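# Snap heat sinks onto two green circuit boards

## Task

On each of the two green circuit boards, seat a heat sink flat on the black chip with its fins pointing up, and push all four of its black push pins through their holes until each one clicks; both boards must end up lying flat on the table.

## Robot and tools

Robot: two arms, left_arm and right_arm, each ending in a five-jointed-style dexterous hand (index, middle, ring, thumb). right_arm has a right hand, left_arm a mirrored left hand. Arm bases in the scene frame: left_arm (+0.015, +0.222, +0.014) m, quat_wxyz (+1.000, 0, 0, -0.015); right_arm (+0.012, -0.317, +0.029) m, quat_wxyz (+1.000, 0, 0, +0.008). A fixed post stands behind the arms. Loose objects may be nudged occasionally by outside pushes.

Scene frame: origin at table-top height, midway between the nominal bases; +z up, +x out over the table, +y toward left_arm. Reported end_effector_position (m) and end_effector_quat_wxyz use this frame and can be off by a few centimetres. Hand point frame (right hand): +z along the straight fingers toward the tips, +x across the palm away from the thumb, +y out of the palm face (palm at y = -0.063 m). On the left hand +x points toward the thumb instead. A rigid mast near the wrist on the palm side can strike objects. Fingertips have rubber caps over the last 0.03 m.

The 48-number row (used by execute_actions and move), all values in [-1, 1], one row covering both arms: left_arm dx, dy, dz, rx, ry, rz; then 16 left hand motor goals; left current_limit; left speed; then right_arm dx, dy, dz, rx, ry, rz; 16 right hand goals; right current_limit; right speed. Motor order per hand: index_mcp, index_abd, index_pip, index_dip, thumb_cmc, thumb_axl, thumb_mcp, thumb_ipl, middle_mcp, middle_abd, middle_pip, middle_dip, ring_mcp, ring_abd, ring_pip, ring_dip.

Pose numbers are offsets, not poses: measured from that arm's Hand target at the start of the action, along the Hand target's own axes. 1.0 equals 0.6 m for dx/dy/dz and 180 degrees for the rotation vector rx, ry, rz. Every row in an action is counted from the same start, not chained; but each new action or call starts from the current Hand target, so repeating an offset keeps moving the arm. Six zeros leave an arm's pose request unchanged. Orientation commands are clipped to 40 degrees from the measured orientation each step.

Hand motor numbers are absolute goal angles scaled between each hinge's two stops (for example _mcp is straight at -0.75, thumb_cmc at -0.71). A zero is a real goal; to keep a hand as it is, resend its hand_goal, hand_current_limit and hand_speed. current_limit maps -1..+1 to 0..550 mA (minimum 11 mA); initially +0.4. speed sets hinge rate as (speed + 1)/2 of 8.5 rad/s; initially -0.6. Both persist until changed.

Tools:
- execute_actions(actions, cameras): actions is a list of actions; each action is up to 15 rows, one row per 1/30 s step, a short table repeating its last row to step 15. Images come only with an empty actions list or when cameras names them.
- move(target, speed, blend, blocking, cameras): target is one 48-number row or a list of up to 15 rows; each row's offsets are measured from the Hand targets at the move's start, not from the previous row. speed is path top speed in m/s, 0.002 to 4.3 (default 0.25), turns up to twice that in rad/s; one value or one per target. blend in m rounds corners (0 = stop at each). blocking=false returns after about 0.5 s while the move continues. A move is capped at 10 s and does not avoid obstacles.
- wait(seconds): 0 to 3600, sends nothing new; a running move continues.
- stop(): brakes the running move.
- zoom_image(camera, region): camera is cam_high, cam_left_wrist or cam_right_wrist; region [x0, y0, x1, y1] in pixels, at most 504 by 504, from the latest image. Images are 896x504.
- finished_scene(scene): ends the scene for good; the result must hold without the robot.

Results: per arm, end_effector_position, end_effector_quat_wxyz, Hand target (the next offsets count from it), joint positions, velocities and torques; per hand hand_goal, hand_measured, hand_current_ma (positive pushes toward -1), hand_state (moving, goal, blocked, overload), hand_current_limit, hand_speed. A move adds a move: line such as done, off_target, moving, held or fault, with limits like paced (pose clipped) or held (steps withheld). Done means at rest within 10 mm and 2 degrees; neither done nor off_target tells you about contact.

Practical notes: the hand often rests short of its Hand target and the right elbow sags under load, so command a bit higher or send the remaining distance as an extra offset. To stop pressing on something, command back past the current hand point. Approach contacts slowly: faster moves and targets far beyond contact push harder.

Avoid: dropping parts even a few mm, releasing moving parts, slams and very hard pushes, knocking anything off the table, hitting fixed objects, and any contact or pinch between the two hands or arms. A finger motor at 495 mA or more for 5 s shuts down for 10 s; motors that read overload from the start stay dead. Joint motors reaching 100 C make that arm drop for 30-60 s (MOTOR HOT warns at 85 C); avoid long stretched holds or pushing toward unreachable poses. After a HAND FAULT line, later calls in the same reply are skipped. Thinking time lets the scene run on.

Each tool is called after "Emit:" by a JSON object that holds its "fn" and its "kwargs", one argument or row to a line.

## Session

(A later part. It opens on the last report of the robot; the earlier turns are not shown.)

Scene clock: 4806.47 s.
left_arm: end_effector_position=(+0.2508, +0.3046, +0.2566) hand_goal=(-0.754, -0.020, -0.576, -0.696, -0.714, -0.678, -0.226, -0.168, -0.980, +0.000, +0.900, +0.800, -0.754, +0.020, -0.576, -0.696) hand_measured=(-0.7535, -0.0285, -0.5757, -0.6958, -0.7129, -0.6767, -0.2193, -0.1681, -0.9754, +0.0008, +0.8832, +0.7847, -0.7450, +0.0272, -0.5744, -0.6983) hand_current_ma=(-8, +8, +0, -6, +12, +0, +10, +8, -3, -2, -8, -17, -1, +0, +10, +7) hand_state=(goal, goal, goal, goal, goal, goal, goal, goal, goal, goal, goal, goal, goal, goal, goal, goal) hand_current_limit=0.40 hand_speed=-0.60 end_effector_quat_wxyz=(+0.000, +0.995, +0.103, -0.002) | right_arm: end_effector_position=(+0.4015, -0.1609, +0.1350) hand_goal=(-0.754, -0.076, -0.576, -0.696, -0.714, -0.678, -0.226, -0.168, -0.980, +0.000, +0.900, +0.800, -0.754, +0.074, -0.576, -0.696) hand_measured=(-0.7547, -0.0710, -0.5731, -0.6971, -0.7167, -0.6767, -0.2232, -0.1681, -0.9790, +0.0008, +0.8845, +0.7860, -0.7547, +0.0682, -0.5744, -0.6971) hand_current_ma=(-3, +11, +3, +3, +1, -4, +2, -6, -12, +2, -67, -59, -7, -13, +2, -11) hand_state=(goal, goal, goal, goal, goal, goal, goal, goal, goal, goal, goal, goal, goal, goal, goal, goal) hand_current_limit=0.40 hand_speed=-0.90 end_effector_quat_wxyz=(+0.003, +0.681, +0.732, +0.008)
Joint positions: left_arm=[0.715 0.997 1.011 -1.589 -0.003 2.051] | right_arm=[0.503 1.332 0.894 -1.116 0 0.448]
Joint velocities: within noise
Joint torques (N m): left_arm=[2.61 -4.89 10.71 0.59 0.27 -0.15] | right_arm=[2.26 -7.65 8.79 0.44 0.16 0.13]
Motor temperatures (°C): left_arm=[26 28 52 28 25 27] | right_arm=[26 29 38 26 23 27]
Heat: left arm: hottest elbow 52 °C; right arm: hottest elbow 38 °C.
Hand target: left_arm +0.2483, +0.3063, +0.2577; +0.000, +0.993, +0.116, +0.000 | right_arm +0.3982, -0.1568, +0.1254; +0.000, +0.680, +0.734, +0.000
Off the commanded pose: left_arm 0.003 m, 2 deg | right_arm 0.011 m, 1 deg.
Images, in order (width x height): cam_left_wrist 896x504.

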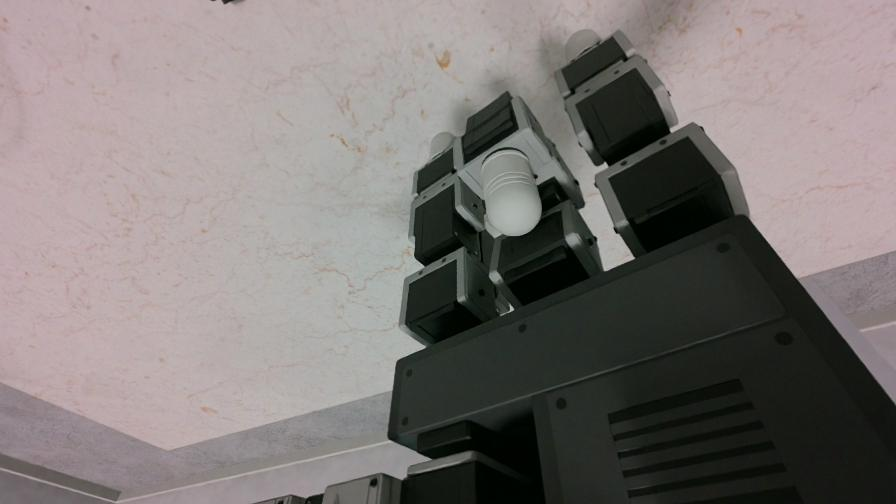

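Emit:
{"fn": "move", "kwargs": {
  "target": [
    [0,0,0,0,0,0,-0.754,-0.02,-0.576,-0.696,-0.714,-0.678,-0.226,-0.168,-0.98,0,0.9,0.8,-0.754,0.02,-0.576,-0.696,0.4,-0.6,0,0,-0.14,0,0,0,-0.754,-0.075,-0.576,-0.696,-0.714,-0.678,-0.226,-0.168,-0.98,0,0.9,0.8,-0.754,0.075,-0.576,-0.696,0.4,-0.5],
    [0,0,0,0,0,0,-0.754,-0.02,-0.576,-0.696,-0.714,-0.678,-0.226,-0.168,-0.98,0,0.9,0.8,-0.754,0.02,-0.576,-0.696,0.4,-0.6,0.308,0.0605,-0.14,0,0,0,-0.98,0,0.9,0.8,-0.714,-0.678,-0.226,-0.168,-0.98,0,0.9,0.8,-0.98,0,0.9,0.8,0.4,0],
    [0,0,0,0,0,0,-0.754,-0.02,-0.576,-0.696,-0.714,-0.678,-0.226,-0.168,-0.98,0,0.9,0.8,-0.754,0.02,-0.576,-0.696,0.4,-0.6,0.308,0.0605,0.067,0,0,0,-0.98,0,0.9,0.8,-0.714,-0.678,-0.226,-0.168,-0.98,0,0.9,0.8,-0.98,0,0.9,0.8,0.4,0]
  ],
  "speed": [0.06,0.15,0.08],
  "cameras": ["cam_right_wrist"]
}}

Scene clock: 4928.47 s.
left_arm: end_effector_position=(+0.2508, +0.3046, +0.2566) hand_goal=(-0.754, -0.020, -0.576, -0.696, -0.714, -0.678, -0.226, -0.168, -0.980, +0.000, +0.900, +0.800, -0.754, +0.020, -0.576, -0.696) hand_measured=(-0.7535, -0.0285, -0.5770, -0.6958, -0.7142, -0.6767, -0.2193, -0.1672, -0.9754, +0.0023, +0.8832, +0.7872, -0.7462, +0.0257, -0.5744, -0.6983) hand_current_ma=(-8, +2, +0, -8, +11, -1, +8, +16, -1, -6, -11, -19, -1, -3, -4, +3) hand_state=(goal, goal, goal, goal, goal, goal, goal, goal, goal, goal, goal, goal, goal, goal, goal, goal) hand_current_limit=0.40 hand_speed=-0.60 end_effector_quat_wxyz=(+0.000, +0.995, +0.103, -0.002) | right_arm: end_effector_position=(+0.4242, +0.0281, +0.0985) hand_goal=(-0.980, +0.000, +0.900, +0.800, -0.714, -0.678, -0.226, -0.168, -0.980, +0.000, +0.900, +0.800, -0.980, +0.000, +0.900, +0.800) hand_measured=(-0.9766, +0.0023, +0.8884, +0.7796, -0.7167, -0.6767, -0.2232, -0.1681, -0.9790, +0.0008, +0.8845, +0.7860, -0.9778, +0.0008, +0.8858, +0.7809) hand_current_ma=(+11, +12, -62, -81, -3, -4, +4, -13, -1, +0, -69, -64, +11, -4, -61, -81) hand_state=(goal, goal, goal, blocked, goal, goal, goal, goal, goal, goal, goal, goal, goal, goal, goal, goal) hand_current_limit=0.40 hand_speed=0.00 end_effector_quat_wxyz=(+0.000, +0.680, +0.733, +0.009)
Joint positions: left_arm=[0.715 0.997 1.011 -1.589 -0.003 2.051] | right_arm=[0.822 1.716 1.229 -1.065 0 0.763]
Joint torques (N m): left_arm=[1.96 -4.84 10.89 0.43 0.32 -0.22] | right_arm=[1.96 -13.68 8.69 0.49 0.17 0.13]
Heat: left arm: hottest elbow 51 °C; right arm: hottest elbow 39 °C.
Hand target: left_arm +0.2483, +0.3063, +0.2577; +0.000, +0.993, +0.116, +0.000 | right_arm +0.4202, +0.0303, +0.0852; +0.000, +0.679, +0.734, +0.000
Off the commanded pose: left_arm 0.003 m, 2 deg | right_arm 0.014 m, 1 deg.
move: off_target (right_arm); target 2's new numbers were sent with right_arm's hand 0.015 m and 0 deg from that target

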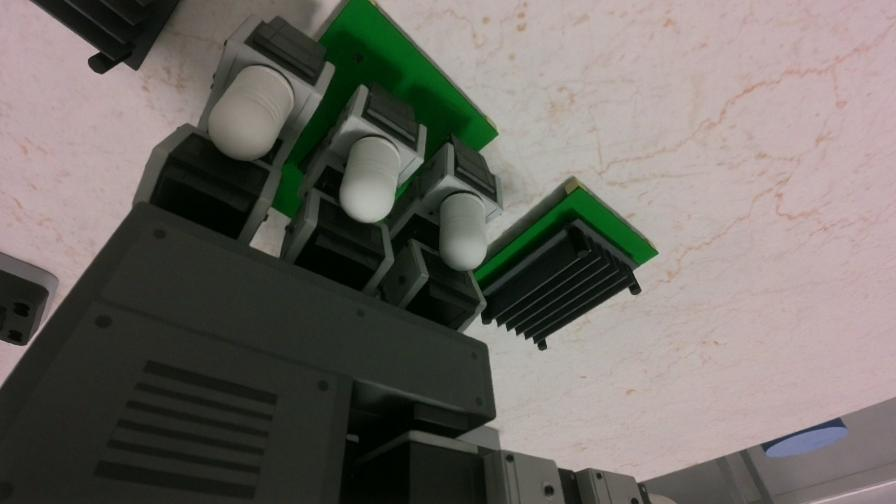

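Emit:
{"fn": "zoom_image", "kwargs": {
  "camera": "cam_right_wrist",
  "region": [470, 170, 670, 360]
}}

Emit:
{"fn": "zoom_image", "kwargs": {
  "camera": "cam_right_wrist",
  "region": [535, 205, 625, 295]
}}

Scaled by 2.520 from the camera's image (finer frame: 1280x720).

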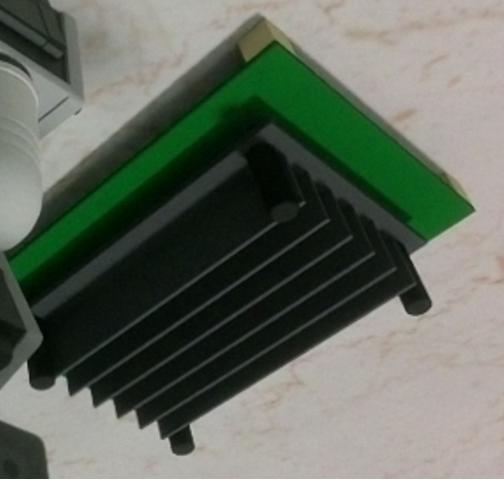

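Scaled by 5.600 from the camera's image (finer frame: 1280x720).

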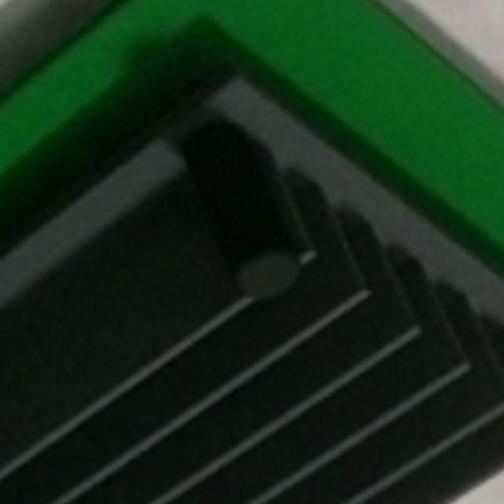

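Emit:
{"fn": "zoom_image", "kwargs": {
  "camera": "cam_right_wrist",
  "region": [600, 215, 670, 285]
}}

Emit:
{"fn": "zoom_image", "kwargs": {
  "camera": "cam_right_wrist",
  "region": [30, 0, 180, 90]
}}

Scaled by 7.200 from the camera's image (finer frame: 1280x720).

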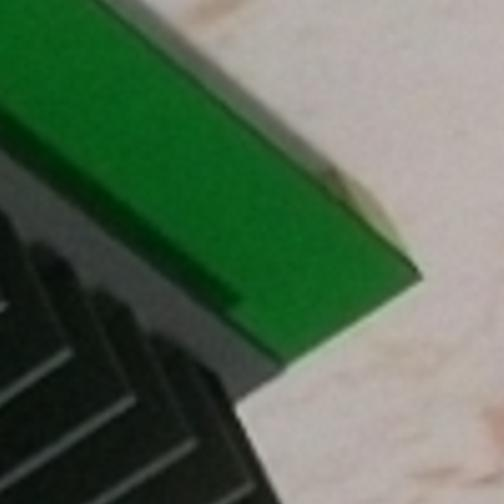

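Scaled by 3.360 from the camera's image (finer frame: 1280x720).

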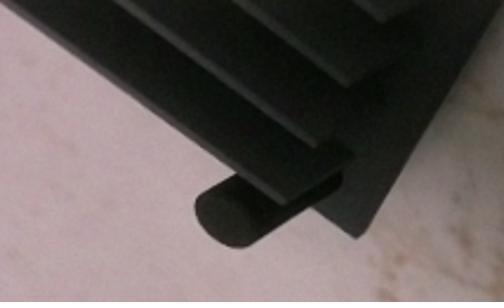

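Emit:
{"fn": "move", "kwargs": {
  "target": [
    [0,0,0,0,0,0,-0.754,-0.02,-0.576,-0.696,-0.714,-0.678,-0.226,-0.168,-0.98,0,0.9,0.8,-0.754,0.02,-0.576,-0.696,0.4,-0.6,0,0,-0.1917,0,0,0,-0.98,0,0.9,0.8,-0.714,-0.678,-0.226,-0.168,-0.98,0,0.9,0.8,-0.98,0,0.9,0.8,0.4,0],
    [0,0,0,0,0,0,-0.754,-0.02,-0.576,-0.696,-0.714,-0.678,-0.226,-0.168,-0.98,0,0.9,0.8,-0.754,0.02,-0.576,-0.696,0.4,-0.6,-0.1965,-0.3098,-0.1917,0.0012,0.203,-0.2297,-0.98,0,0.9,0.8,-0.714,-0.678,-0.226,-0.168,-0.98,0,0.9,0.8,-0.98,0,0.9,0.8,0.4,0],
    [0,0,0,0,0,0,-0.754,-0.02,-0.576,-0.696,-0.714,-0.678,-0.226,-0.168,-0.98,0,0.9,0.8,-0.754,0.02,-0.576,-0.696,0.4,-0.6,-0.1965,-0.3098,-0.0175,0.0012,0.203,-0.2297,-0.98,0,0.9,0.8,-0.714,-0.678,-0.226,-0.168,-0.98,0,0.9,0.8,-0.98,0,0.9,0.8,0.4,0]
  ],
  "speed": [0.15,0.2,0.06],
  "cameras": ["cam_right_wrist"]
}}

Scene clock: 5028.43 s.
left_arm: end_effector_position=(+0.2508, +0.3046, +0.2566) hand_goal=(-0.754, -0.020, -0.576, -0.696, -0.714, -0.678, -0.226, -0.168, -0.980, +0.000, +0.900, +0.800, -0.754, +0.020, -0.576, -0.696) hand_measured=(-0.7523, -0.0314, -0.5770, -0.6971, -0.7129, -0.6777, -0.2193, -0.1672, -0.9754, -0.0007, +0.8820, +0.7847, -0.7462, +0.0257, -0.5757, -0.6983) hand_current_ma=(+2, +4, +1, -2, +8, +0, +6, +11, -2, -6, -3, -10, +0, +1, +1, +0) hand_state=(goal, goal, goal, goal, goal, goal, goal, goal, goal, goal, goal, goal, goal, goal, goal, goal) hand_current_limit=0.40 hand_speed=-0.60 end_effector_quat_wxyz=(+0.000, +0.995, +0.103, -0.002) | right_arm: end_effector_position=(+0.2427, -0.0981, +0.1008) hand_goal=(-0.980, +0.000, +0.900, +0.800, -0.714, -0.678, -0.226, -0.168, -0.980, +0.000, +0.900, +0.800, -0.980, +0.000, +0.900, +0.800) hand_measured=(-0.9778, +0.0023, +0.8871, +0.7796, -0.7167, -0.6767, -0.2232, -0.1681, -0.9790, +0.0008, +0.8845, +0.7860, -0.9778, -0.0007, +0.8858, +0.7809) hand_current_ma=(+13, +12, -55, -79, -1, -3, +4, -2, +5, -3, -70, -60, +1, +1, -61, -80) hand_state=(goal, goal, goal, blocked, goal, goal, goal, goal, goal, goal, goal, goal, goal, goal, goal, goal) hand_current_limit=0.40 hand_speed=0.00 end_effector_quat_wxyz=(-0.224, +0.343, +0.888, +0.208)
Joint positions: left_arm=[0.715 0.997 1.011 -1.589 -0.003 2.051] | right_arm=[0.375 1.083 0.482 -1.015 -0.62 -0.455]
Joint torques (N m): left_arm=[3.19 -4.89 10.85 0.42 0.22 -0.17] | right_arm=[-0.15 -3.02 7.95 0.47 -0.59 -0.09]
Heat: left arm: hottest elbow 51 °C; right arm: hottest elbow 39 °C.
Hand target: left_arm +0.2483, +0.3063, +0.2577; +0.000, +0.993, +0.116, +0.000 | right_arm +0.2440, -0.1014, +0.0956; -0.226, +0.348, +0.886, +0.207
Off the commanded pose: left_arm 0.003 m, 2 deg | right_arm 0.006 m, 1 deg.
move: done

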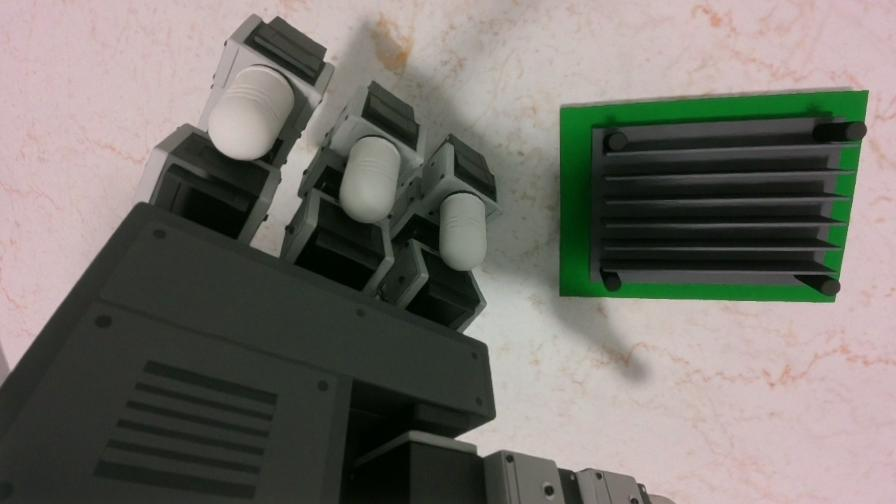

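Emit:
{"fn": "zoom_image", "kwargs": {
  "camera": "cam_right_wrist",
  "region": [550, 85, 650, 185]
}}

Emit:
{"fn": "zoom_image", "kwargs": {
  "camera": "cam_right_wrist",
  "region": [780, 80, 880, 180]
}}

Emit:
{"fn": "zoom_image", "kwargs": {
  "camera": "cam_right_wrist",
  "region": [550, 210, 650, 310]
}}

Emit:
{"fn": "zoom_image", "kwargs": {
  "camera": "cam_right_wrist",
  "region": [780, 210, 880, 310]
}}

Scaled by 5.040 from the camera's image (finer frame: 1280x720).

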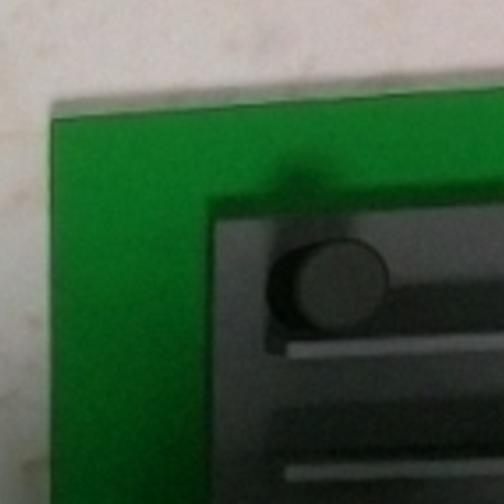

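Scaled by 5.040 from the camera's image (finer frame: 1280x720).

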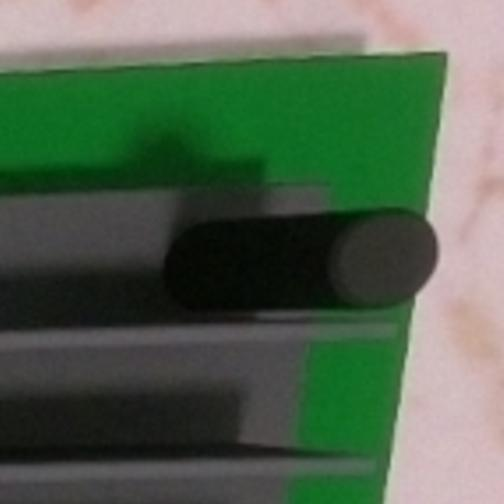

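Scaled by 5.040 from the camera's image (finer frame: 1280x720).

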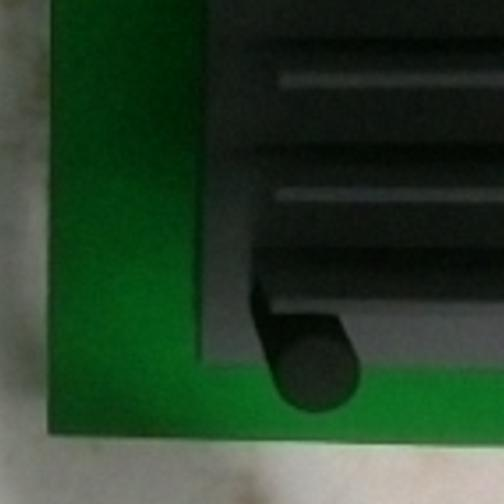

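Scaled by 5.040 from the camera's image (finer frame: 1280x720).

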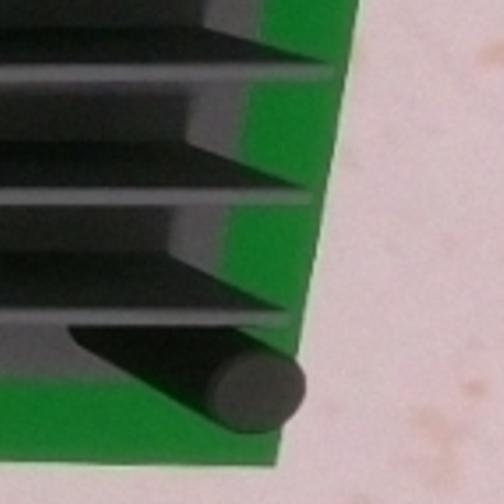

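Emit:
{"fn": "move", "kwargs": {
  "target": [
    [0,0,0,0,0,0,-0.754,-0.02,-0.576,-0.696,-0.714,-0.678,-0.226,-0.168,-0.98,0,0.9,0.8,-0.754,0.02,-0.576,-0.696,0.4,-0.6,0.0896,0.0352,-0.1357,0,0,0,-0.98,0,0.9,0.8,-0.714,-0.678,-0.226,-0.168,-0.98,0,0.9,0.8,-0.98,0,0.9,0.8,0.4,0],
    [0,0,0,0,0,0,-0.754,-0.02,-0.576,-0.696,-0.714,-0.678,-0.226,-0.168,-0.98,0,0.9,0.8,-0.754,0.02,-0.576,-0.696,0.4,-0.6,-0.126,0.1595,-0.2547,-0.0012,-0.203,0.2297,-0.754,-0.08,-0.576,-0.696,-0.714,-0.678,-0.226,-0.168,-0.98,0,0.9,0.8,-0.754,0.08,-0.576,-0.696,0.4,0]
  ],
  "speed": [0.15,0.2]
}}

Scene clock: 5180.03 s.
left_arm: end_effector_position=(+0.2508, +0.3046, +0.2566) hand_goal=(-0.754, -0.020, -0.576, -0.696, -0.714, -0.678, -0.226, -0.168, -0.980, +0.000, +0.900, +0.800, -0.754, +0.020, -0.576, -0.696) hand_measured=(-0.7535, -0.0300, -0.5757, -0.6958, -0.7129, -0.6777, -0.2203, -0.1691, -0.9754, +0.0008, +0.8832, +0.7860, -0.7450, +0.0272, -0.5744, -0.6983) hand_current_ma=(-1, +5, +9, -13, +20, -2, +2, -3, -4, -9, -3, -14, -2, -6, +0, +5) hand_state=(goal, goal, goal, goal, goal, goal, goal, goal, goal, goal, goal, goal, goal, goal, goal, goal) hand_current_limit=0.40 hand_speed=-0.60 end_effector_quat_wxyz=(+0.000, +0.995, +0.103, -0.002) | right_arm: end_effector_position=(+0.3914, -0.1681, +0.1881) hand_goal=(-0.754, -0.080, -0.576, -0.696, -0.714, -0.678, -0.226, -0.168, -0.980, +0.000, +0.900, +0.800, -0.754, +0.080, -0.576, -0.696) hand_measured=(-0.7486, -0.0783, -0.5757, -0.6996, -0.7129, -0.6777, -0.2232, -0.1681, -0.9778, -0.0007, +0.8845, +0.7860, -0.7498, +0.0784, -0.5782, -0.6996) hand_current_ma=(+18, +10, +0, -7, +10, +0, +10, -12, +5, +5, -68, -57, +18, -12, -12, -17) hand_state=(goal, goal, goal, goal, goal, goal, goal, goal, goal, goal, goal, goal, goal, goal, goal, goal) hand_current_limit=0.40 hand_speed=0.00 end_effector_quat_wxyz=(-0.002, +0.682, +0.732, -0.007)
Joint positions: left_arm=[0.715 0.997 1.011 -1.589 -0.003 2.051] | right_arm=[0.499 1.264 0.988 -1.309 0 0.445]
Joint torques (N m): left_arm=[2.49 -4.89 10.93 0.24 0.25 -0.1] | right_arm=[2.43 -7.06 13.33 -0.27 0.16 0.13]
Heat: left arm: hottest elbow 50 °C; right arm: hottest elbow 39 °C.
Hand target: left_arm +0.2483, +0.3063, +0.2577; +0.000, +0.993, +0.116, +0.000 | right_arm +0.4007, -0.1568, +0.1986; +0.000, +0.680, +0.734, +0.000
Off the commanded pose: left_arm 0.003 m, 2 deg | right_arm 0.018 m, 1 deg.
move: off_target (right_arm); target 2's new numbers were sent with right_arm's hand 0.018 m and 1 deg from that target

Emit:
{"fn": "move", "kwargs": {
  "target": [
    [0,0,0,0,0,0,-0.754,-0.02,-0.576,-0.696,-0.714,-0.678,-0.226,-0.168,-0.98,0,0.9,0.8,-0.754,0.02,-0.576,-0.696,0.4,-0.6,0,-0.002,0.06,0,0,0,-0.754,-0.08,-0.576,-0.696,-0.714,-0.678,-0.226,-0.168,-0.98,0,0.9,0.8,-0.754,0.08,-0.576,-0.696,0.4,-0.5],
    [0,0,0,0,0,0,-0.754,-0.02,-0.576,-0.696,-0.714,-0.678,-0.226,-0.168,-0.98,0,0.9,0.8,-0.754,0.02,-0.576,-0.696,0.4,-0.6,0,-0.0042,0.122,0,0,0,-0.754,-0.08,-0.576,-0.696,-0.714,-0.678,-0.226,-0.168,-0.98,0,0.9,0.8,-0.754,0.08,-0.576,-0.696,0.4,-0.5]
  ],
  "speed": [0.08,0.03],
  "cameras": ["cam_right_wrist"]
}}

Emit:
{"fn": "zoom_image", "kwargs": {
  "camera": "cam_right_wrist",
  "region": [430, 20, 530, 120]
}}

Scene clock: 5193.47 s.
left_arm: end_effector_position=(+0.2508, +0.3046, +0.2566) hand_goal=(-0.754, -0.020, -0.576, -0.696, -0.714, -0.678, -0.226, -0.168, -0.980, +0.000, +0.900, +0.800, -0.754, +0.020, -0.576, -0.696) hand_measured=(-0.7523, -0.0300, -0.5757, -0.6958, -0.7129, -0.6788, -0.2193, -0.1681, -0.9742, +0.0023, +0.8832, +0.7847, -0.7462, +0.0257, -0.5744, -0.6971) hand_current_ma=(-10, -6, +0, -2, +6, -2, +6, +6, -3, -10, -8, -13, -7, -5, +0, +1) hand_state=(goal, goal, goal, goal, goal, goal, goal, goal, goal, goal, goal, goal, goal, goal, goal, goal) hand_current_limit=0.40 hand_speed=-0.60 end_effector_quat_wxyz=(+0.000, +0.995, +0.103, -0.002) | right_arm: end_effector_position=(+0.4015, -0.1615, +0.1353) hand_goal=(-0.754, -0.080, -0.576, -0.696, -0.714, -0.678, -0.226, -0.168, -0.980, +0.000, +0.900, +0.800, -0.754, +0.080, -0.576, -0.696) hand_measured=(-0.7486, -0.0783, -0.5757, -0.7009, -0.7167, -0.6777, -0.2232, -0.1681, -0.9790, -0.0007, +0.8845, +0.7860, -0.7498, +0.0784, -0.5782, -0.6996) hand_current_ma=(+21, -4, -7, -15, +3, -5, +6, -4, -3, +0, -69, -54, +23, -1, -9, -18) hand_state=(goal, goal, goal, goal, goal, goal, goal, goal, goal, goal, goal, goal, goal, goal, goal, goal) hand_current_limit=0.40 hand_speed=-0.50 end_effector_quat_wxyz=(+0.002, +0.682, +0.732, +0.008)
Joint positions: left_arm=[0.715 0.997 1.011 -1.589 -0.003 2.051] | right_arm=[0.502 1.331 0.894 -1.117 0 0.447]
Joint torques (N m): left_arm=[2.32 -5.42 10.76 0.23 0.27 -0.19] | right_arm=[2.43 -7.53 8.76 0.53 0.18 0.13]
Heat: left arm: hottest elbow 50 °C; right arm: hottest elbow 41 °C.
Hand target: left_arm +0.2483, +0.3063, +0.2577; +0.000, +0.993, +0.116, +0.000 | right_arm +0.3983, -0.1569, +0.1256; +0.001, +0.680, +0.734, +0.000
Off the commanded pose: left_arm 0.003 m, 2 deg | right_arm 0.011 m, 1 deg.
move: off_target (right_arm)

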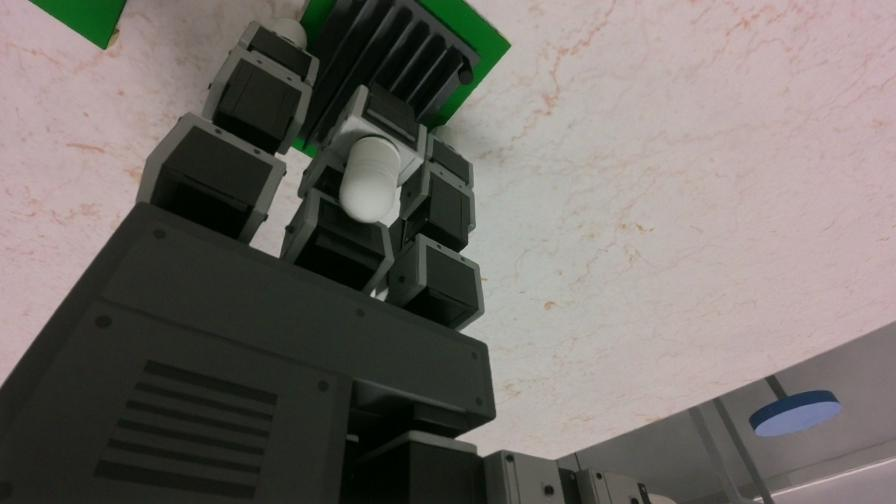

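Scaled by 5.040 from the camera's image (finer frame: 1280x720).

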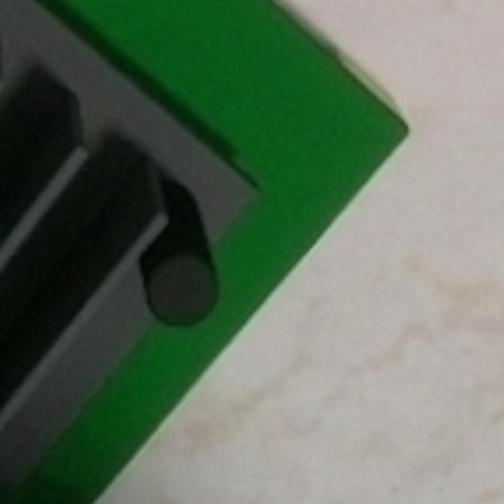

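Emit:
{"fn": "execute_actions", "kwargs": {
  "actions": [
    [[0,0,0,0,0,0,-0.754,-0.02,-0.576,-0.696,-0.714,-0.678,-0.226,-0.168,-0.98,0,0.9,0.8,-0.754,0.02,-0.576,-0.696,0.4,-0.6,0,0,0,0,0,0,-0.754,-0.07,-0.576,-0.696,-0.714,-0.678,-0.226,-0.168,-0.98,0,0.9,0.8,-0.754,0.03,-0.576,-0.696,0.4,-0.9]],
    [[0,0,0,0,0,0,-0.754,-0.02,-0.576,-0.696,-0.714,-0.678,-0.226,-0.168,-0.98,0,0.9,0.8,-0.754,0.02,-0.576,-0.696,0.4,-0.6,0,0,0,0,0,0,-0.754,-0.07,-0.576,-0.696,-0.714,-0.678,-0.226,-0.168,-0.98,0,0.9,0.8,-0.754,0.01,-0.576,-0.696,0.4,-0.95]]
  ]
}}

Emit:
{"fn": "execute_actions", "kwargs": {
  "actions": [
    [[0,0,0,0,0,0,-0.754,-0.02,-0.576,-0.696,-0.714,-0.678,-0.226,-0.168,-0.98,0,0.9,0.8,-0.754,0.02,-0.576,-0.696,0.4,-0.6,0,0,0,0,0,0,-0.754,-0.07,-0.576,-0.696,-0.714,-0.678,-0.226,-0.168,-0.98,0,0.9,0.8,-0.754,0.0,-0.576,-0.696,0.4,-0.95]]
  ],
  "cameras": ["cam_right_wrist"]
}}

Emit:
{"fn": "zoom_image", "kwargs": {
  "camera": "cam_right_wrist",
  "region": [430, 20, 530, 120]
}}

Scene clock: 5211.03 s.
left_arm: end_effector_position=(+0.2508, +0.3046, +0.2566) hand_goal=(-0.754, -0.020, -0.576, -0.696, -0.714, -0.678, -0.226, -0.168, -0.980, +0.000, +0.900, +0.800, -0.754, +0.020, -0.576, -0.696) hand_measured=(-0.7535, -0.0285, -0.5757, -0.6971, -0.7129, -0.6777, -0.2193, -0.1672, -0.9754, +0.0008, +0.8832, +0.7860, -0.7450, +0.0272, -0.5744, -0.6971) hand_current_ma=(-8, +3, +10, -13, +0, -12, +7, +4, +4, -5, -6, -10, +0, -6, -3, +5) hand_state=(goal, goal, goal, goal, goal, goal, goal, goal, goal, goal, goal, goal, goal, goal, goal, goal) hand_current_limit=0.40 hand_speed=-0.60 end_effector_quat_wxyz=(+0.000, +0.995, +0.103, -0.002) | right_arm: end_effector_position=(+0.4014, -0.1610, +0.1354) hand_goal=(-0.754, -0.070, -0.576, -0.696, -0.714, -0.678, -0.226, -0.168, -0.980, +0.000, +0.900, +0.800, -0.754, +0.010, -0.576, -0.696) hand_measured=(-0.7486, -0.0725, -0.5757, -0.6996, -0.7167, -0.6777, -0.2232, -0.1672, -0.9790, -0.0007, +0.8845, +0.7860, -0.7498, +0.0286, -0.5782, -0.6958) hand_current_ma=(+18, -1, -3, -7, +4, -5, +2, -4, -1, +0, -67, -57, +21, +57, -9, +5) hand_state=(goal, goal, goal, goal, goal, goal, goal, goal, goal, goal, goal, goal, goal, goal, goal, goal) hand_current_limit=0.40 hand_speed=-0.95 end_effector_quat_wxyz=(+0.002, +0.681, +0.732, +0.008)
Joint positions: left_arm=[0.715 0.997 1.011 -1.589 -0.003 2.051] | right_arm=[0.503 1.331 0.894 -1.117 0 0.448]
Joint torques (N m): left_arm=[2.73 -3.84 10.88 0.34 0.27 -0.2] | right_arm=[2.26 -7.65 8.77 0.49 0.17 0.14]
Heat: left arm: hottest elbow 50 °C; right arm: hottest elbow 39 °C.
Hand target: left_arm +0.2483, +0.3063, +0.2577; +0.000, +0.993, +0.116, +0.000 | right_arm +0.3983, -0.1569, +0.1256; +0.001, +0.680, +0.734, +0.001
Off the commanded pose: left_arm 0.003 m, 2 deg | right_arm 0.011 m, 1 deg.

Scene clock: 5211.73 s.
left_arm: end_effector_position=(+0.2508, +0.3046, +0.2566) hand_goal=(-0.754, -0.020, -0.576, -0.696, -0.714, -0.678, -0.226, -0.168, -0.980, +0.000, +0.900, +0.800, -0.754, +0.020, -0.576, -0.696) hand_measured=(-0.7535, -0.0300, -0.5757, -0.6958, -0.7142, -0.6767, -0.2193, -0.1672, -0.9754, +0.0023, +0.8845, +0.7860, -0.7462, +0.0257, -0.5744, -0.6983) hand_current_ma=(-5, +6, -4, -16, +13, +6, -8, +9, +1, -8, -8, -16, +5, -3, +7, +6) hand_state=(goal, goal, goal, goal, goal, goal, goal, goal, goal, goal, goal, goal, goal, goal, goal, goal) hand_current_limit=0.40 hand_speed=-0.60 end_effector_quat_wxyz=(+0.000, +0.995, +0.103, -0.002) | right_arm: end_effector_position=(+0.4016, -0.1609, +0.1354) hand_goal=(-0.754, -0.070, -0.576, -0.696, -0.714, -0.678, -0.226, -0.168, -0.980, +0.000, +0.900, +0.800, -0.754, +0.000, -0.576, -0.696) hand_measured=(-0.7498, -0.0725, -0.5757, -0.7009, -0.7167, -0.6767, -0.2232, -0.1681, -0.9790, +0.0008, +0.8845, +0.7860, -0.7498, +0.0257, -0.5795, -0.6971) hand_current_ma=(+20, -11, -3, -2, +2, -7, +9, -9, +0, -6, -77, -52, +20, +73, -18, -1) hand_state=(goal, goal, goal, goal, goal, goal, goal, goal, goal, goal, goal, goal, goal, blocked, goal, goal) hand_current_limit=0.40 hand_speed=-0.95 end_effector_quat_wxyz=(+0.003, +0.681, +0.732, +0.009)
Joint positions: left_arm=[0.715 0.997 1.011 -1.589 -0.003 2.051] | right_arm=[0.503 1.331 0.894 -1.116 0 0.448]
Joint torques (N m): left_arm=[2.26 -4.48 10.54 0.5 0.3 -0.19] | right_arm=[2.2 -7.59 8.77 0.47 0.17 0.14]
Heat: left arm: hottest elbow 50 °C; right arm: hottest elbow 39 °C.
Hand target: left_arm +0.2483, +0.3063, +0.2577; +0.000, +0.993, +0.116, +0.000 | right_arm +0.3983, -0.1569, +0.1256; +0.000, +0.680, +0.734, +0.001
Off the commanded pose: left_arm 0.003 m, 2 deg | right_arm 0.011 m, 1 deg.

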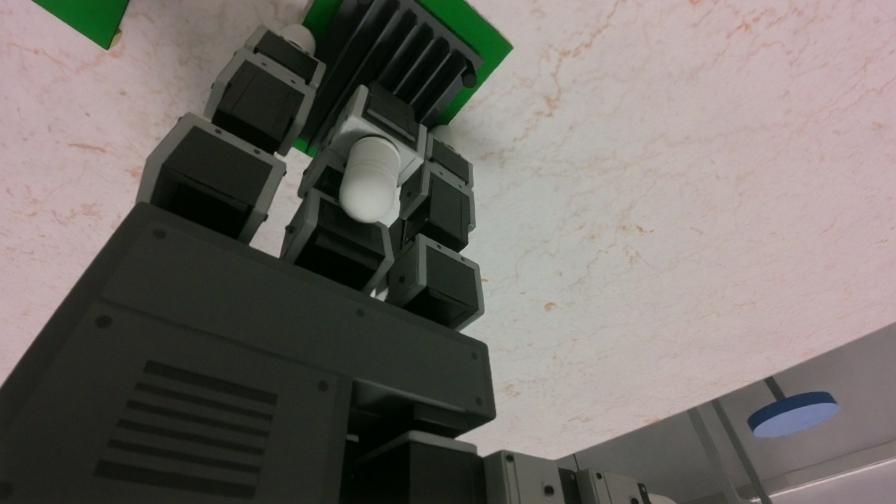

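Scaled by 5.040 from the camera's image (finer frame: 1280x720).

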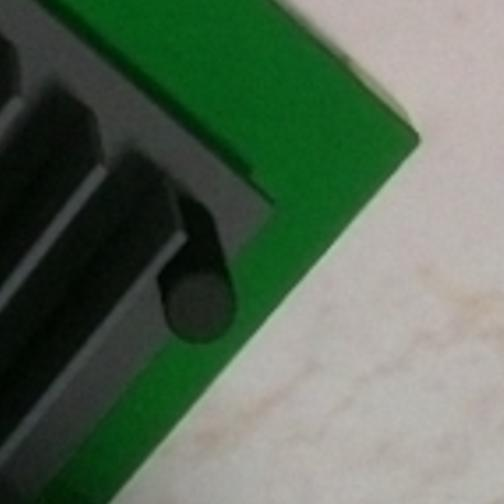

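Emit:
{"fn": "execute_actions", "kwargs": {
  "actions": [
    [[0,0,0,0,0,0,-0.754,-0.02,-0.576,-0.696,-0.714,-0.678,-0.226,-0.168,-0.98,0,0.9,0.8,-0.754,0.02,-0.576,-0.696,0.4,-0.6,0,0,0,0,0,0,-0.754,-0.04,-0.576,-0.696,-0.714,-0.678,-0.226,-0.168,-0.98,0,0.9,0.8,-0.754,0.06,-0.576,-0.696,0.4,-0.9]],
    [[0,0,0,0,0,0,-0.754,-0.02,-0.576,-0.696,-0.714,-0.678,-0.226,-0.168,-0.98,0,0.9,0.8,-0.754,0.02,-0.576,-0.696,0.4,-0.6,0,0,0,0,0,0,-0.754,-0.03,-0.576,-0.696,-0.714,-0.678,-0.226,-0.168,-0.98,0,0.9,0.8,-0.754,0.06,-0.576,-0.696,0.4,-0.95]]
  ],
  "cameras": ["cam_right_wrist"]
}}

Emit:
{"fn": "zoom_image", "kwargs": {
  "camera": "cam_right_wrist",
  "region": [430, 20, 530, 120]
}}

Scene clock: 5224.63 s.
left_arm: end_effector_position=(+0.2508, +0.3046, +0.2566) hand_goal=(-0.754, -0.020, -0.576, -0.696, -0.714, -0.678, -0.226, -0.168, -0.980, +0.000, +0.900, +0.800, -0.754, +0.020, -0.576, -0.696) hand_measured=(-0.7535, -0.0285, -0.5757, -0.6971, -0.7142, -0.6777, -0.2193, -0.1681, -0.9754, +0.0008, +0.8832, +0.7847, -0.7462, +0.0272, -0.5744, -0.6983) hand_current_ma=(-4, +1, +8, -12, +9, +8, +5, +10, -4, -3, -8, -6, -6, -10, +6, +11) hand_state=(goal, goal, goal, goal, goal, goal, goal, goal, goal, goal, goal, goal, goal, goal, goal, goal) hand_current_limit=0.40 hand_speed=-0.60 end_effector_quat_wxyz=(+0.000, +0.995, +0.103, -0.002) | right_arm: end_effector_position=(+0.4016, -0.1610, +0.1354) hand_goal=(-0.754, -0.030, -0.576, -0.696, -0.714, -0.678, -0.226, -0.168, -0.980, +0.000, +0.900, +0.800, -0.754, +0.060, -0.576, -0.696) hand_measured=(-0.7498, -0.0461, -0.5757, -0.6996, -0.7154, -0.6777, -0.2232, -0.1681, -0.9790, -0.0007, +0.8832, +0.7860, -0.7486, +0.0535, -0.5782, -0.6958) hand_current_ma=(+22, -39, -12, -13, -5, -9, +14, -11, -2, -2, -68, -58, +17, -21, -12, -2) hand_state=(goal, goal, goal, goal, goal, goal, goal, goal, goal, goal, goal, goal, goal, goal, goal, goal) hand_current_limit=0.40 hand_speed=-0.95 end_effector_quat_wxyz=(+0.003, +0.681, +0.732, +0.008)
Joint positions: left_arm=[0.715 0.997 1.011 -1.589 -0.003 2.051] | right_arm=[0.503 1.331 0.894 -1.116 0 0.448]
Joint torques (N m): left_arm=[2.43 -4.48 10.69 0.39 0.32 -0.21] | right_arm=[2.32 -7.53 8.79 0.42 0.16 0.13]
Heat: left arm: hottest elbow 50 °C; right arm: hottest elbow 38 °C.
Hand target: left_arm +0.2483, +0.3063, +0.2577; +0.000, +0.993, +0.116, +0.000 | right_arm +0.3983, -0.1569, +0.1256; +0.001, +0.680, +0.734, +0.001
Off the commanded pose: left_arm 0.003 m, 2 deg | right_arm 0.011 m, 1 deg.

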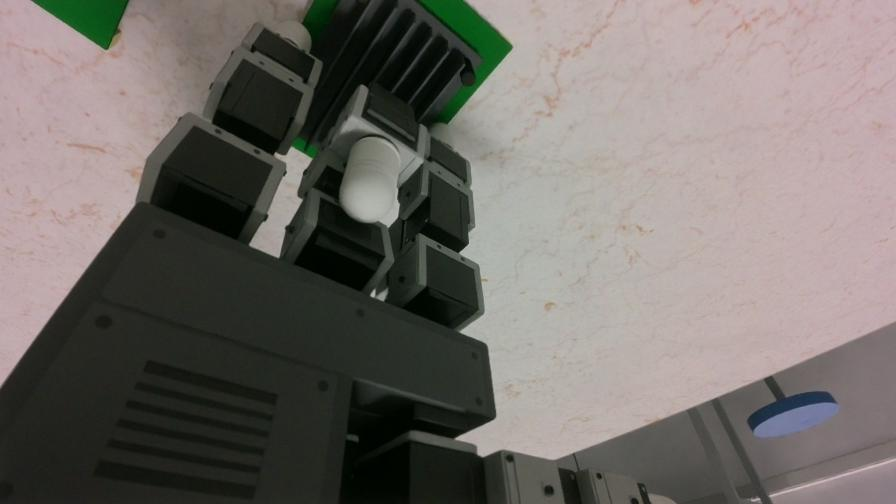

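Scaled by 5.040 from the camera's image (finer frame: 1280x720).

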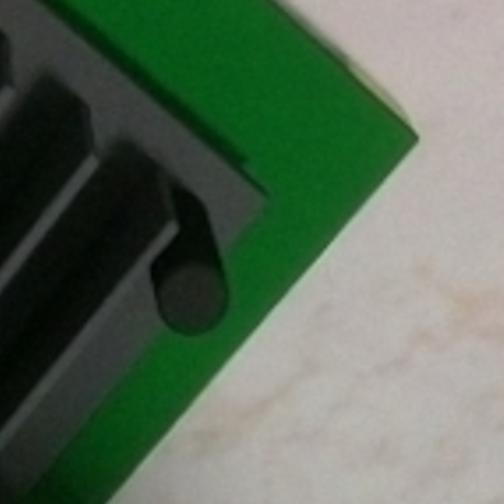

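Emit:
{"fn": "execute_actions", "kwargs": {
  "actions": [
    [[0,0,0,0,0,0,-0.754,-0.02,-0.576,-0.696,-0.714,-0.678,-0.226,-0.168,-0.98,0,0.9,0.8,-0.754,0.02,-0.576,-0.696,0.4,-0.6,0,0,0,0,0,0,-0.754,-0.02,-0.576,-0.696,-0.714,-0.678,-0.226,-0.168,-0.98,0,0.9,0.8,-0.754,0.02,-0.576,-0.696,0.4,-0.93]],
    [[0,0,0,0,0,0,-0.754,-0.02,-0.576,-0.696,-0.714,-0.678,-0.226,-0.168,-0.98,0,0.9,0.8,-0.754,0.02,-0.576,-0.696,0.4,-0.6,0,0,0,0,0,0,-0.759,-0.015,-0.576,-0.696,-0.714,-0.678,-0.226,-0.168,-0.98,0,0.9,0.8,-0.759,0.01,-0.576,-0.696,0.4,-0.95]]
  ],
  "cameras": ["cam_right_wrist"]
}}

Emit:
{"fn": "zoom_image", "kwargs": {
  "camera": "cam_right_wrist",
  "region": [430, 20, 530, 120]
}}

Emit:
{"fn": "execute_actions", "kwargs": {
  "actions": [
    [[0,0,0,0,0,0,-0.754,-0.02,-0.576,-0.696,-0.714,-0.678,-0.226,-0.168,-0.98,0,0.9,0.8,-0.754,0.02,-0.576,-0.696,0.4,-0.6,0,0,0,0,0,0,-0.759,-0.06,-0.576,-0.696,-0.714,-0.678,-0.226,-0.168,-0.98,0,0.9,0.8,-0.759,0.01,-0.576,-0.696,0.4,-0.93]],
    [[0,0,0,0,0,0,-0.754,-0.02,-0.576,-0.696,-0.714,-0.678,-0.226,-0.168,-0.98,0,0.9,0.8,-0.754,0.02,-0.576,-0.696,0.4,-0.6,0,0,0,0,0,0,-0.759,-0.07,-0.576,-0.696,-0.714,-0.678,-0.226,-0.168,-0.98,0,0.9,0.8,-0.759,0.0,-0.576,-0.696,0.4,-0.95]]
  ],
  "cameras": ["cam_right_wrist"]
}}

Emit:
{"fn": "zoom_image", "kwargs": {
  "camera": "cam_right_wrist",
  "region": [430, 20, 530, 120]
}}

Scene clock: 5243.63 s.
left_arm: end_effector_position=(+0.2508, +0.3046, +0.2566) hand_goal=(-0.754, -0.020, -0.576, -0.696, -0.714, -0.678, -0.226, -0.168, -0.980, +0.000, +0.900, +0.800, -0.754, +0.020, -0.576, -0.696) hand_measured=(-0.7535, -0.0300, -0.5757, -0.6971, -0.7142, -0.6767, -0.2193, -0.1681, -0.9754, +0.0008, +0.8832, +0.7860, -0.7450, +0.0257, -0.5757, -0.6971) hand_current_ma=(-4, +3, -1, -10, +6, -4, -5, +7, +0, -2, -13, -19, -16, +3, +7, +4) hand_state=(goal, goal, goal, goal, goal, goal, goal, goal, goal, goal, goal, goal, goal, goal, goal, goal) hand_current_limit=0.40 hand_speed=-0.60 end_effector_quat_wxyz=(+0.000, +0.995, +0.103, -0.002) | right_arm: end_effector_position=(+0.4016, -0.1610, +0.1355) hand_goal=(-0.760, -0.016, -0.576, -0.696, -0.714, -0.678, -0.226, -0.168, -0.980, +0.000, +0.900, +0.800, -0.760, +0.010, -0.576, -0.696) hand_measured=(-0.7535, -0.0417, -0.5757, -0.6983, -0.7154, -0.6777, -0.2232, -0.1681, -0.9778, +0.0008, +0.8845, +0.7860, -0.7535, +0.0403, -0.5782, -0.6958) hand_current_ma=(+29, -69, -4, +1, +4, -4, -1, -7, -3, +6, -72, -60, +26, +80, -15, +3) hand_state=(goal, blocked, goal, goal, goal, goal, goal, goal, goal, goal, goal, goal, goal, blocked, goal, goal) hand_current_limit=0.40 hand_speed=-0.95 end_effector_quat_wxyz=(+0.003, +0.681, +0.732, +0.008)
Joint positions: left_arm=[0.715 0.997 1.011 -1.589 -0.003 2.051] | right_arm=[0.503 1.331 0.894 -1.116 0.001 0.448]
Joint torques (N m): left_arm=[2.32 -4.48 10.84 0.34 0.28 -0.2] | right_arm=[2.37 -7.59 8.76 0.46 0.13 0.14]
Heat: left arm: hottest elbow 50 °C; right arm: hottest elbow 38 °C.
Hand target: left_arm +0.2483, +0.3063, +0.2577; +0.000, +0.993, +0.116, +0.000 | right_arm +0.3983, -0.1569, +0.1256; +0.001, +0.680, +0.734, +0.001
Off the commanded pose: left_arm 0.003 m, 2 deg | right_arm 0.011 m, 1 deg.

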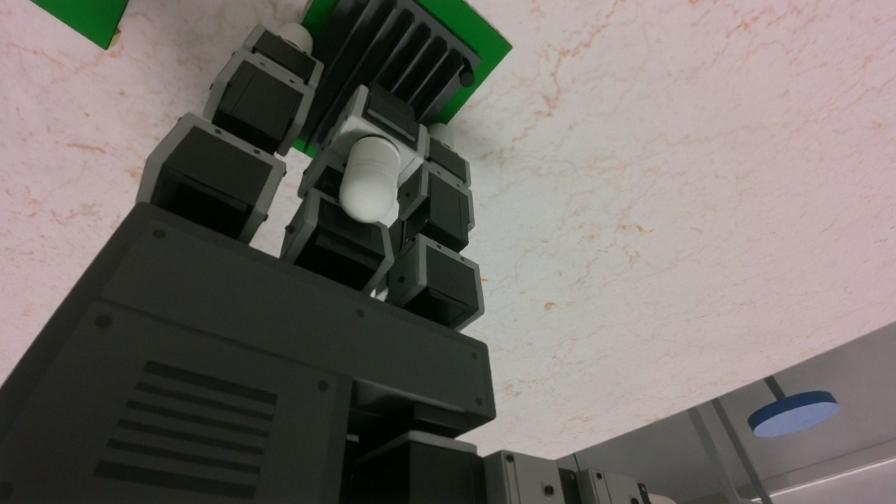

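Scaled by 5.040 from the camera's image (finer frame: 1280x720).

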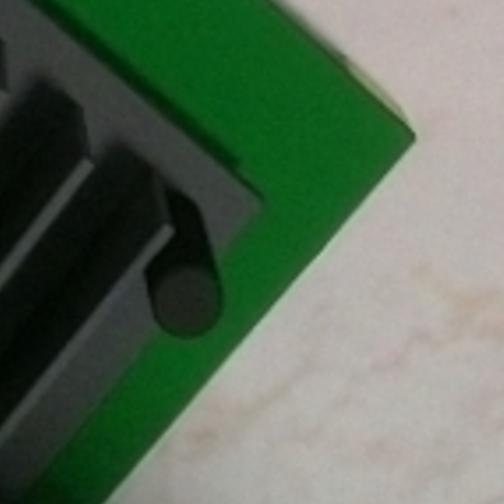

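Scene clock: 5244.83 s.
left_arm: end_effector_position=(+0.2508, +0.3046, +0.2566) hand_goal=(-0.754, -0.020, -0.576, -0.696, -0.714, -0.678, -0.226, -0.168, -0.980, +0.000, +0.900, +0.800, -0.754, +0.020, -0.576, -0.696) hand_measured=(-0.7523, -0.0300, -0.5757, -0.6971, -0.7117, -0.6767, -0.2203, -0.1672, -0.9754, +0.0008, +0.8832, +0.7847, -0.7462, +0.0257, -0.5757, -0.6983) hand_current_ma=(+2, +7, +5, -14, +8, +0, +14, +2, +0, -6, -4, -12, -7, -10, -1, +7) hand_state=(goal, goal, goal, goal, goal, goal, goal, goal, goal, goal, goal, goal, goal, goal, goal, goal) hand_current_limit=0.40 hand_speed=-0.60 end_effector_quat_wxyz=(+0.000, +0.995, +0.103, -0.002) | right_arm: end_effector_position=(+0.4016, -0.1610, +0.1355) hand_goal=(-0.760, -0.070, -0.576, -0.696, -0.714, -0.678, -0.226, -0.168, -0.980, +0.000, +0.900, +0.800, -0.760, +0.000, -0.576, -0.696) hand_measured=(-0.7535, -0.0637, -0.5757, -0.6983, -0.7154, -0.6777, -0.2232, -0.1672, -0.9790, -0.0007, +0.8845, +0.7860, -0.7535, +0.0286, -0.5782, -0.6958) hand_current_ma=(+28, +25, +0, -7, -1, -7, +4, +0, -1, +0, -69, -57, +28, +80, -22, +5) hand_state=(goal, goal, goal, goal, goal, goal, goal, goal, goal, goal, goal, goal, goal, blocked, goal, goal) hand_current_limit=0.40 hand_speed=-0.95 end_effector_quat_wxyz=(+0.003, +0.681, +0.732, +0.008)
Joint positions: left_arm=[0.715 0.997 1.011 -1.589 -0.003 2.051] | right_arm=[0.503 1.331 0.894 -1.116 0.001 0.448]
Joint torques (N m): left_arm=[3.31 -4.31 10.48 0.39 0.26 -0.15] | right_arm=[2.26 -7.59 8.76 0.44 0.15 0.13]
Heat: left arm: hottest elbow 50 °C; right arm: hottest elbow 38 °C.
Hand target: left_arm +0.2483, +0.3063, +0.2577; +0.000, +0.993, +0.116, +0.000 | right_arm +0.3983, -0.1569, +0.1256; +0.001, +0.680, +0.734, +0.000
Off the commanded pose: left_arm 0.003 m, 2 deg | right_arm 0.011 m, 1 deg.

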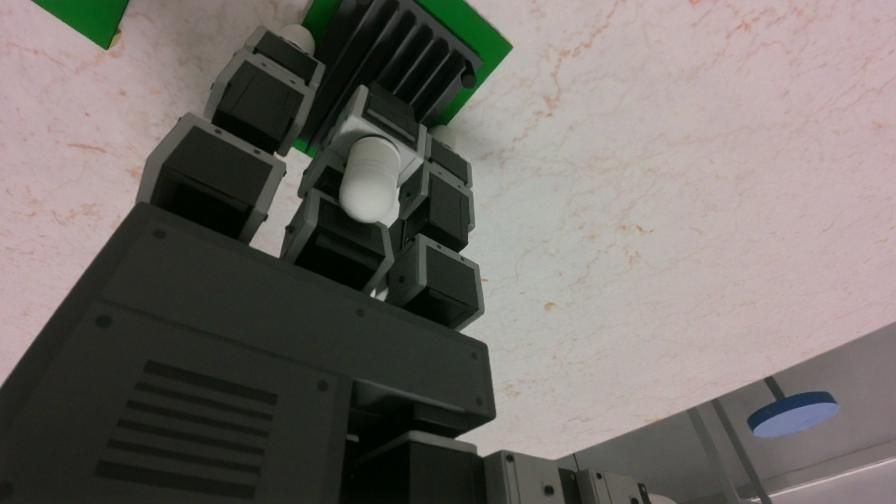

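Scaled by 5.040 from the camera's image (finer frame: 1280x720).

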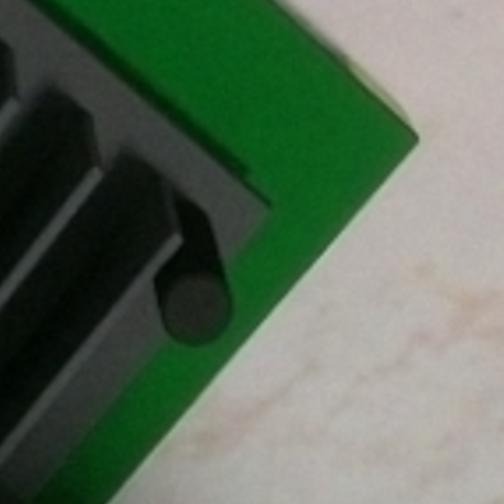

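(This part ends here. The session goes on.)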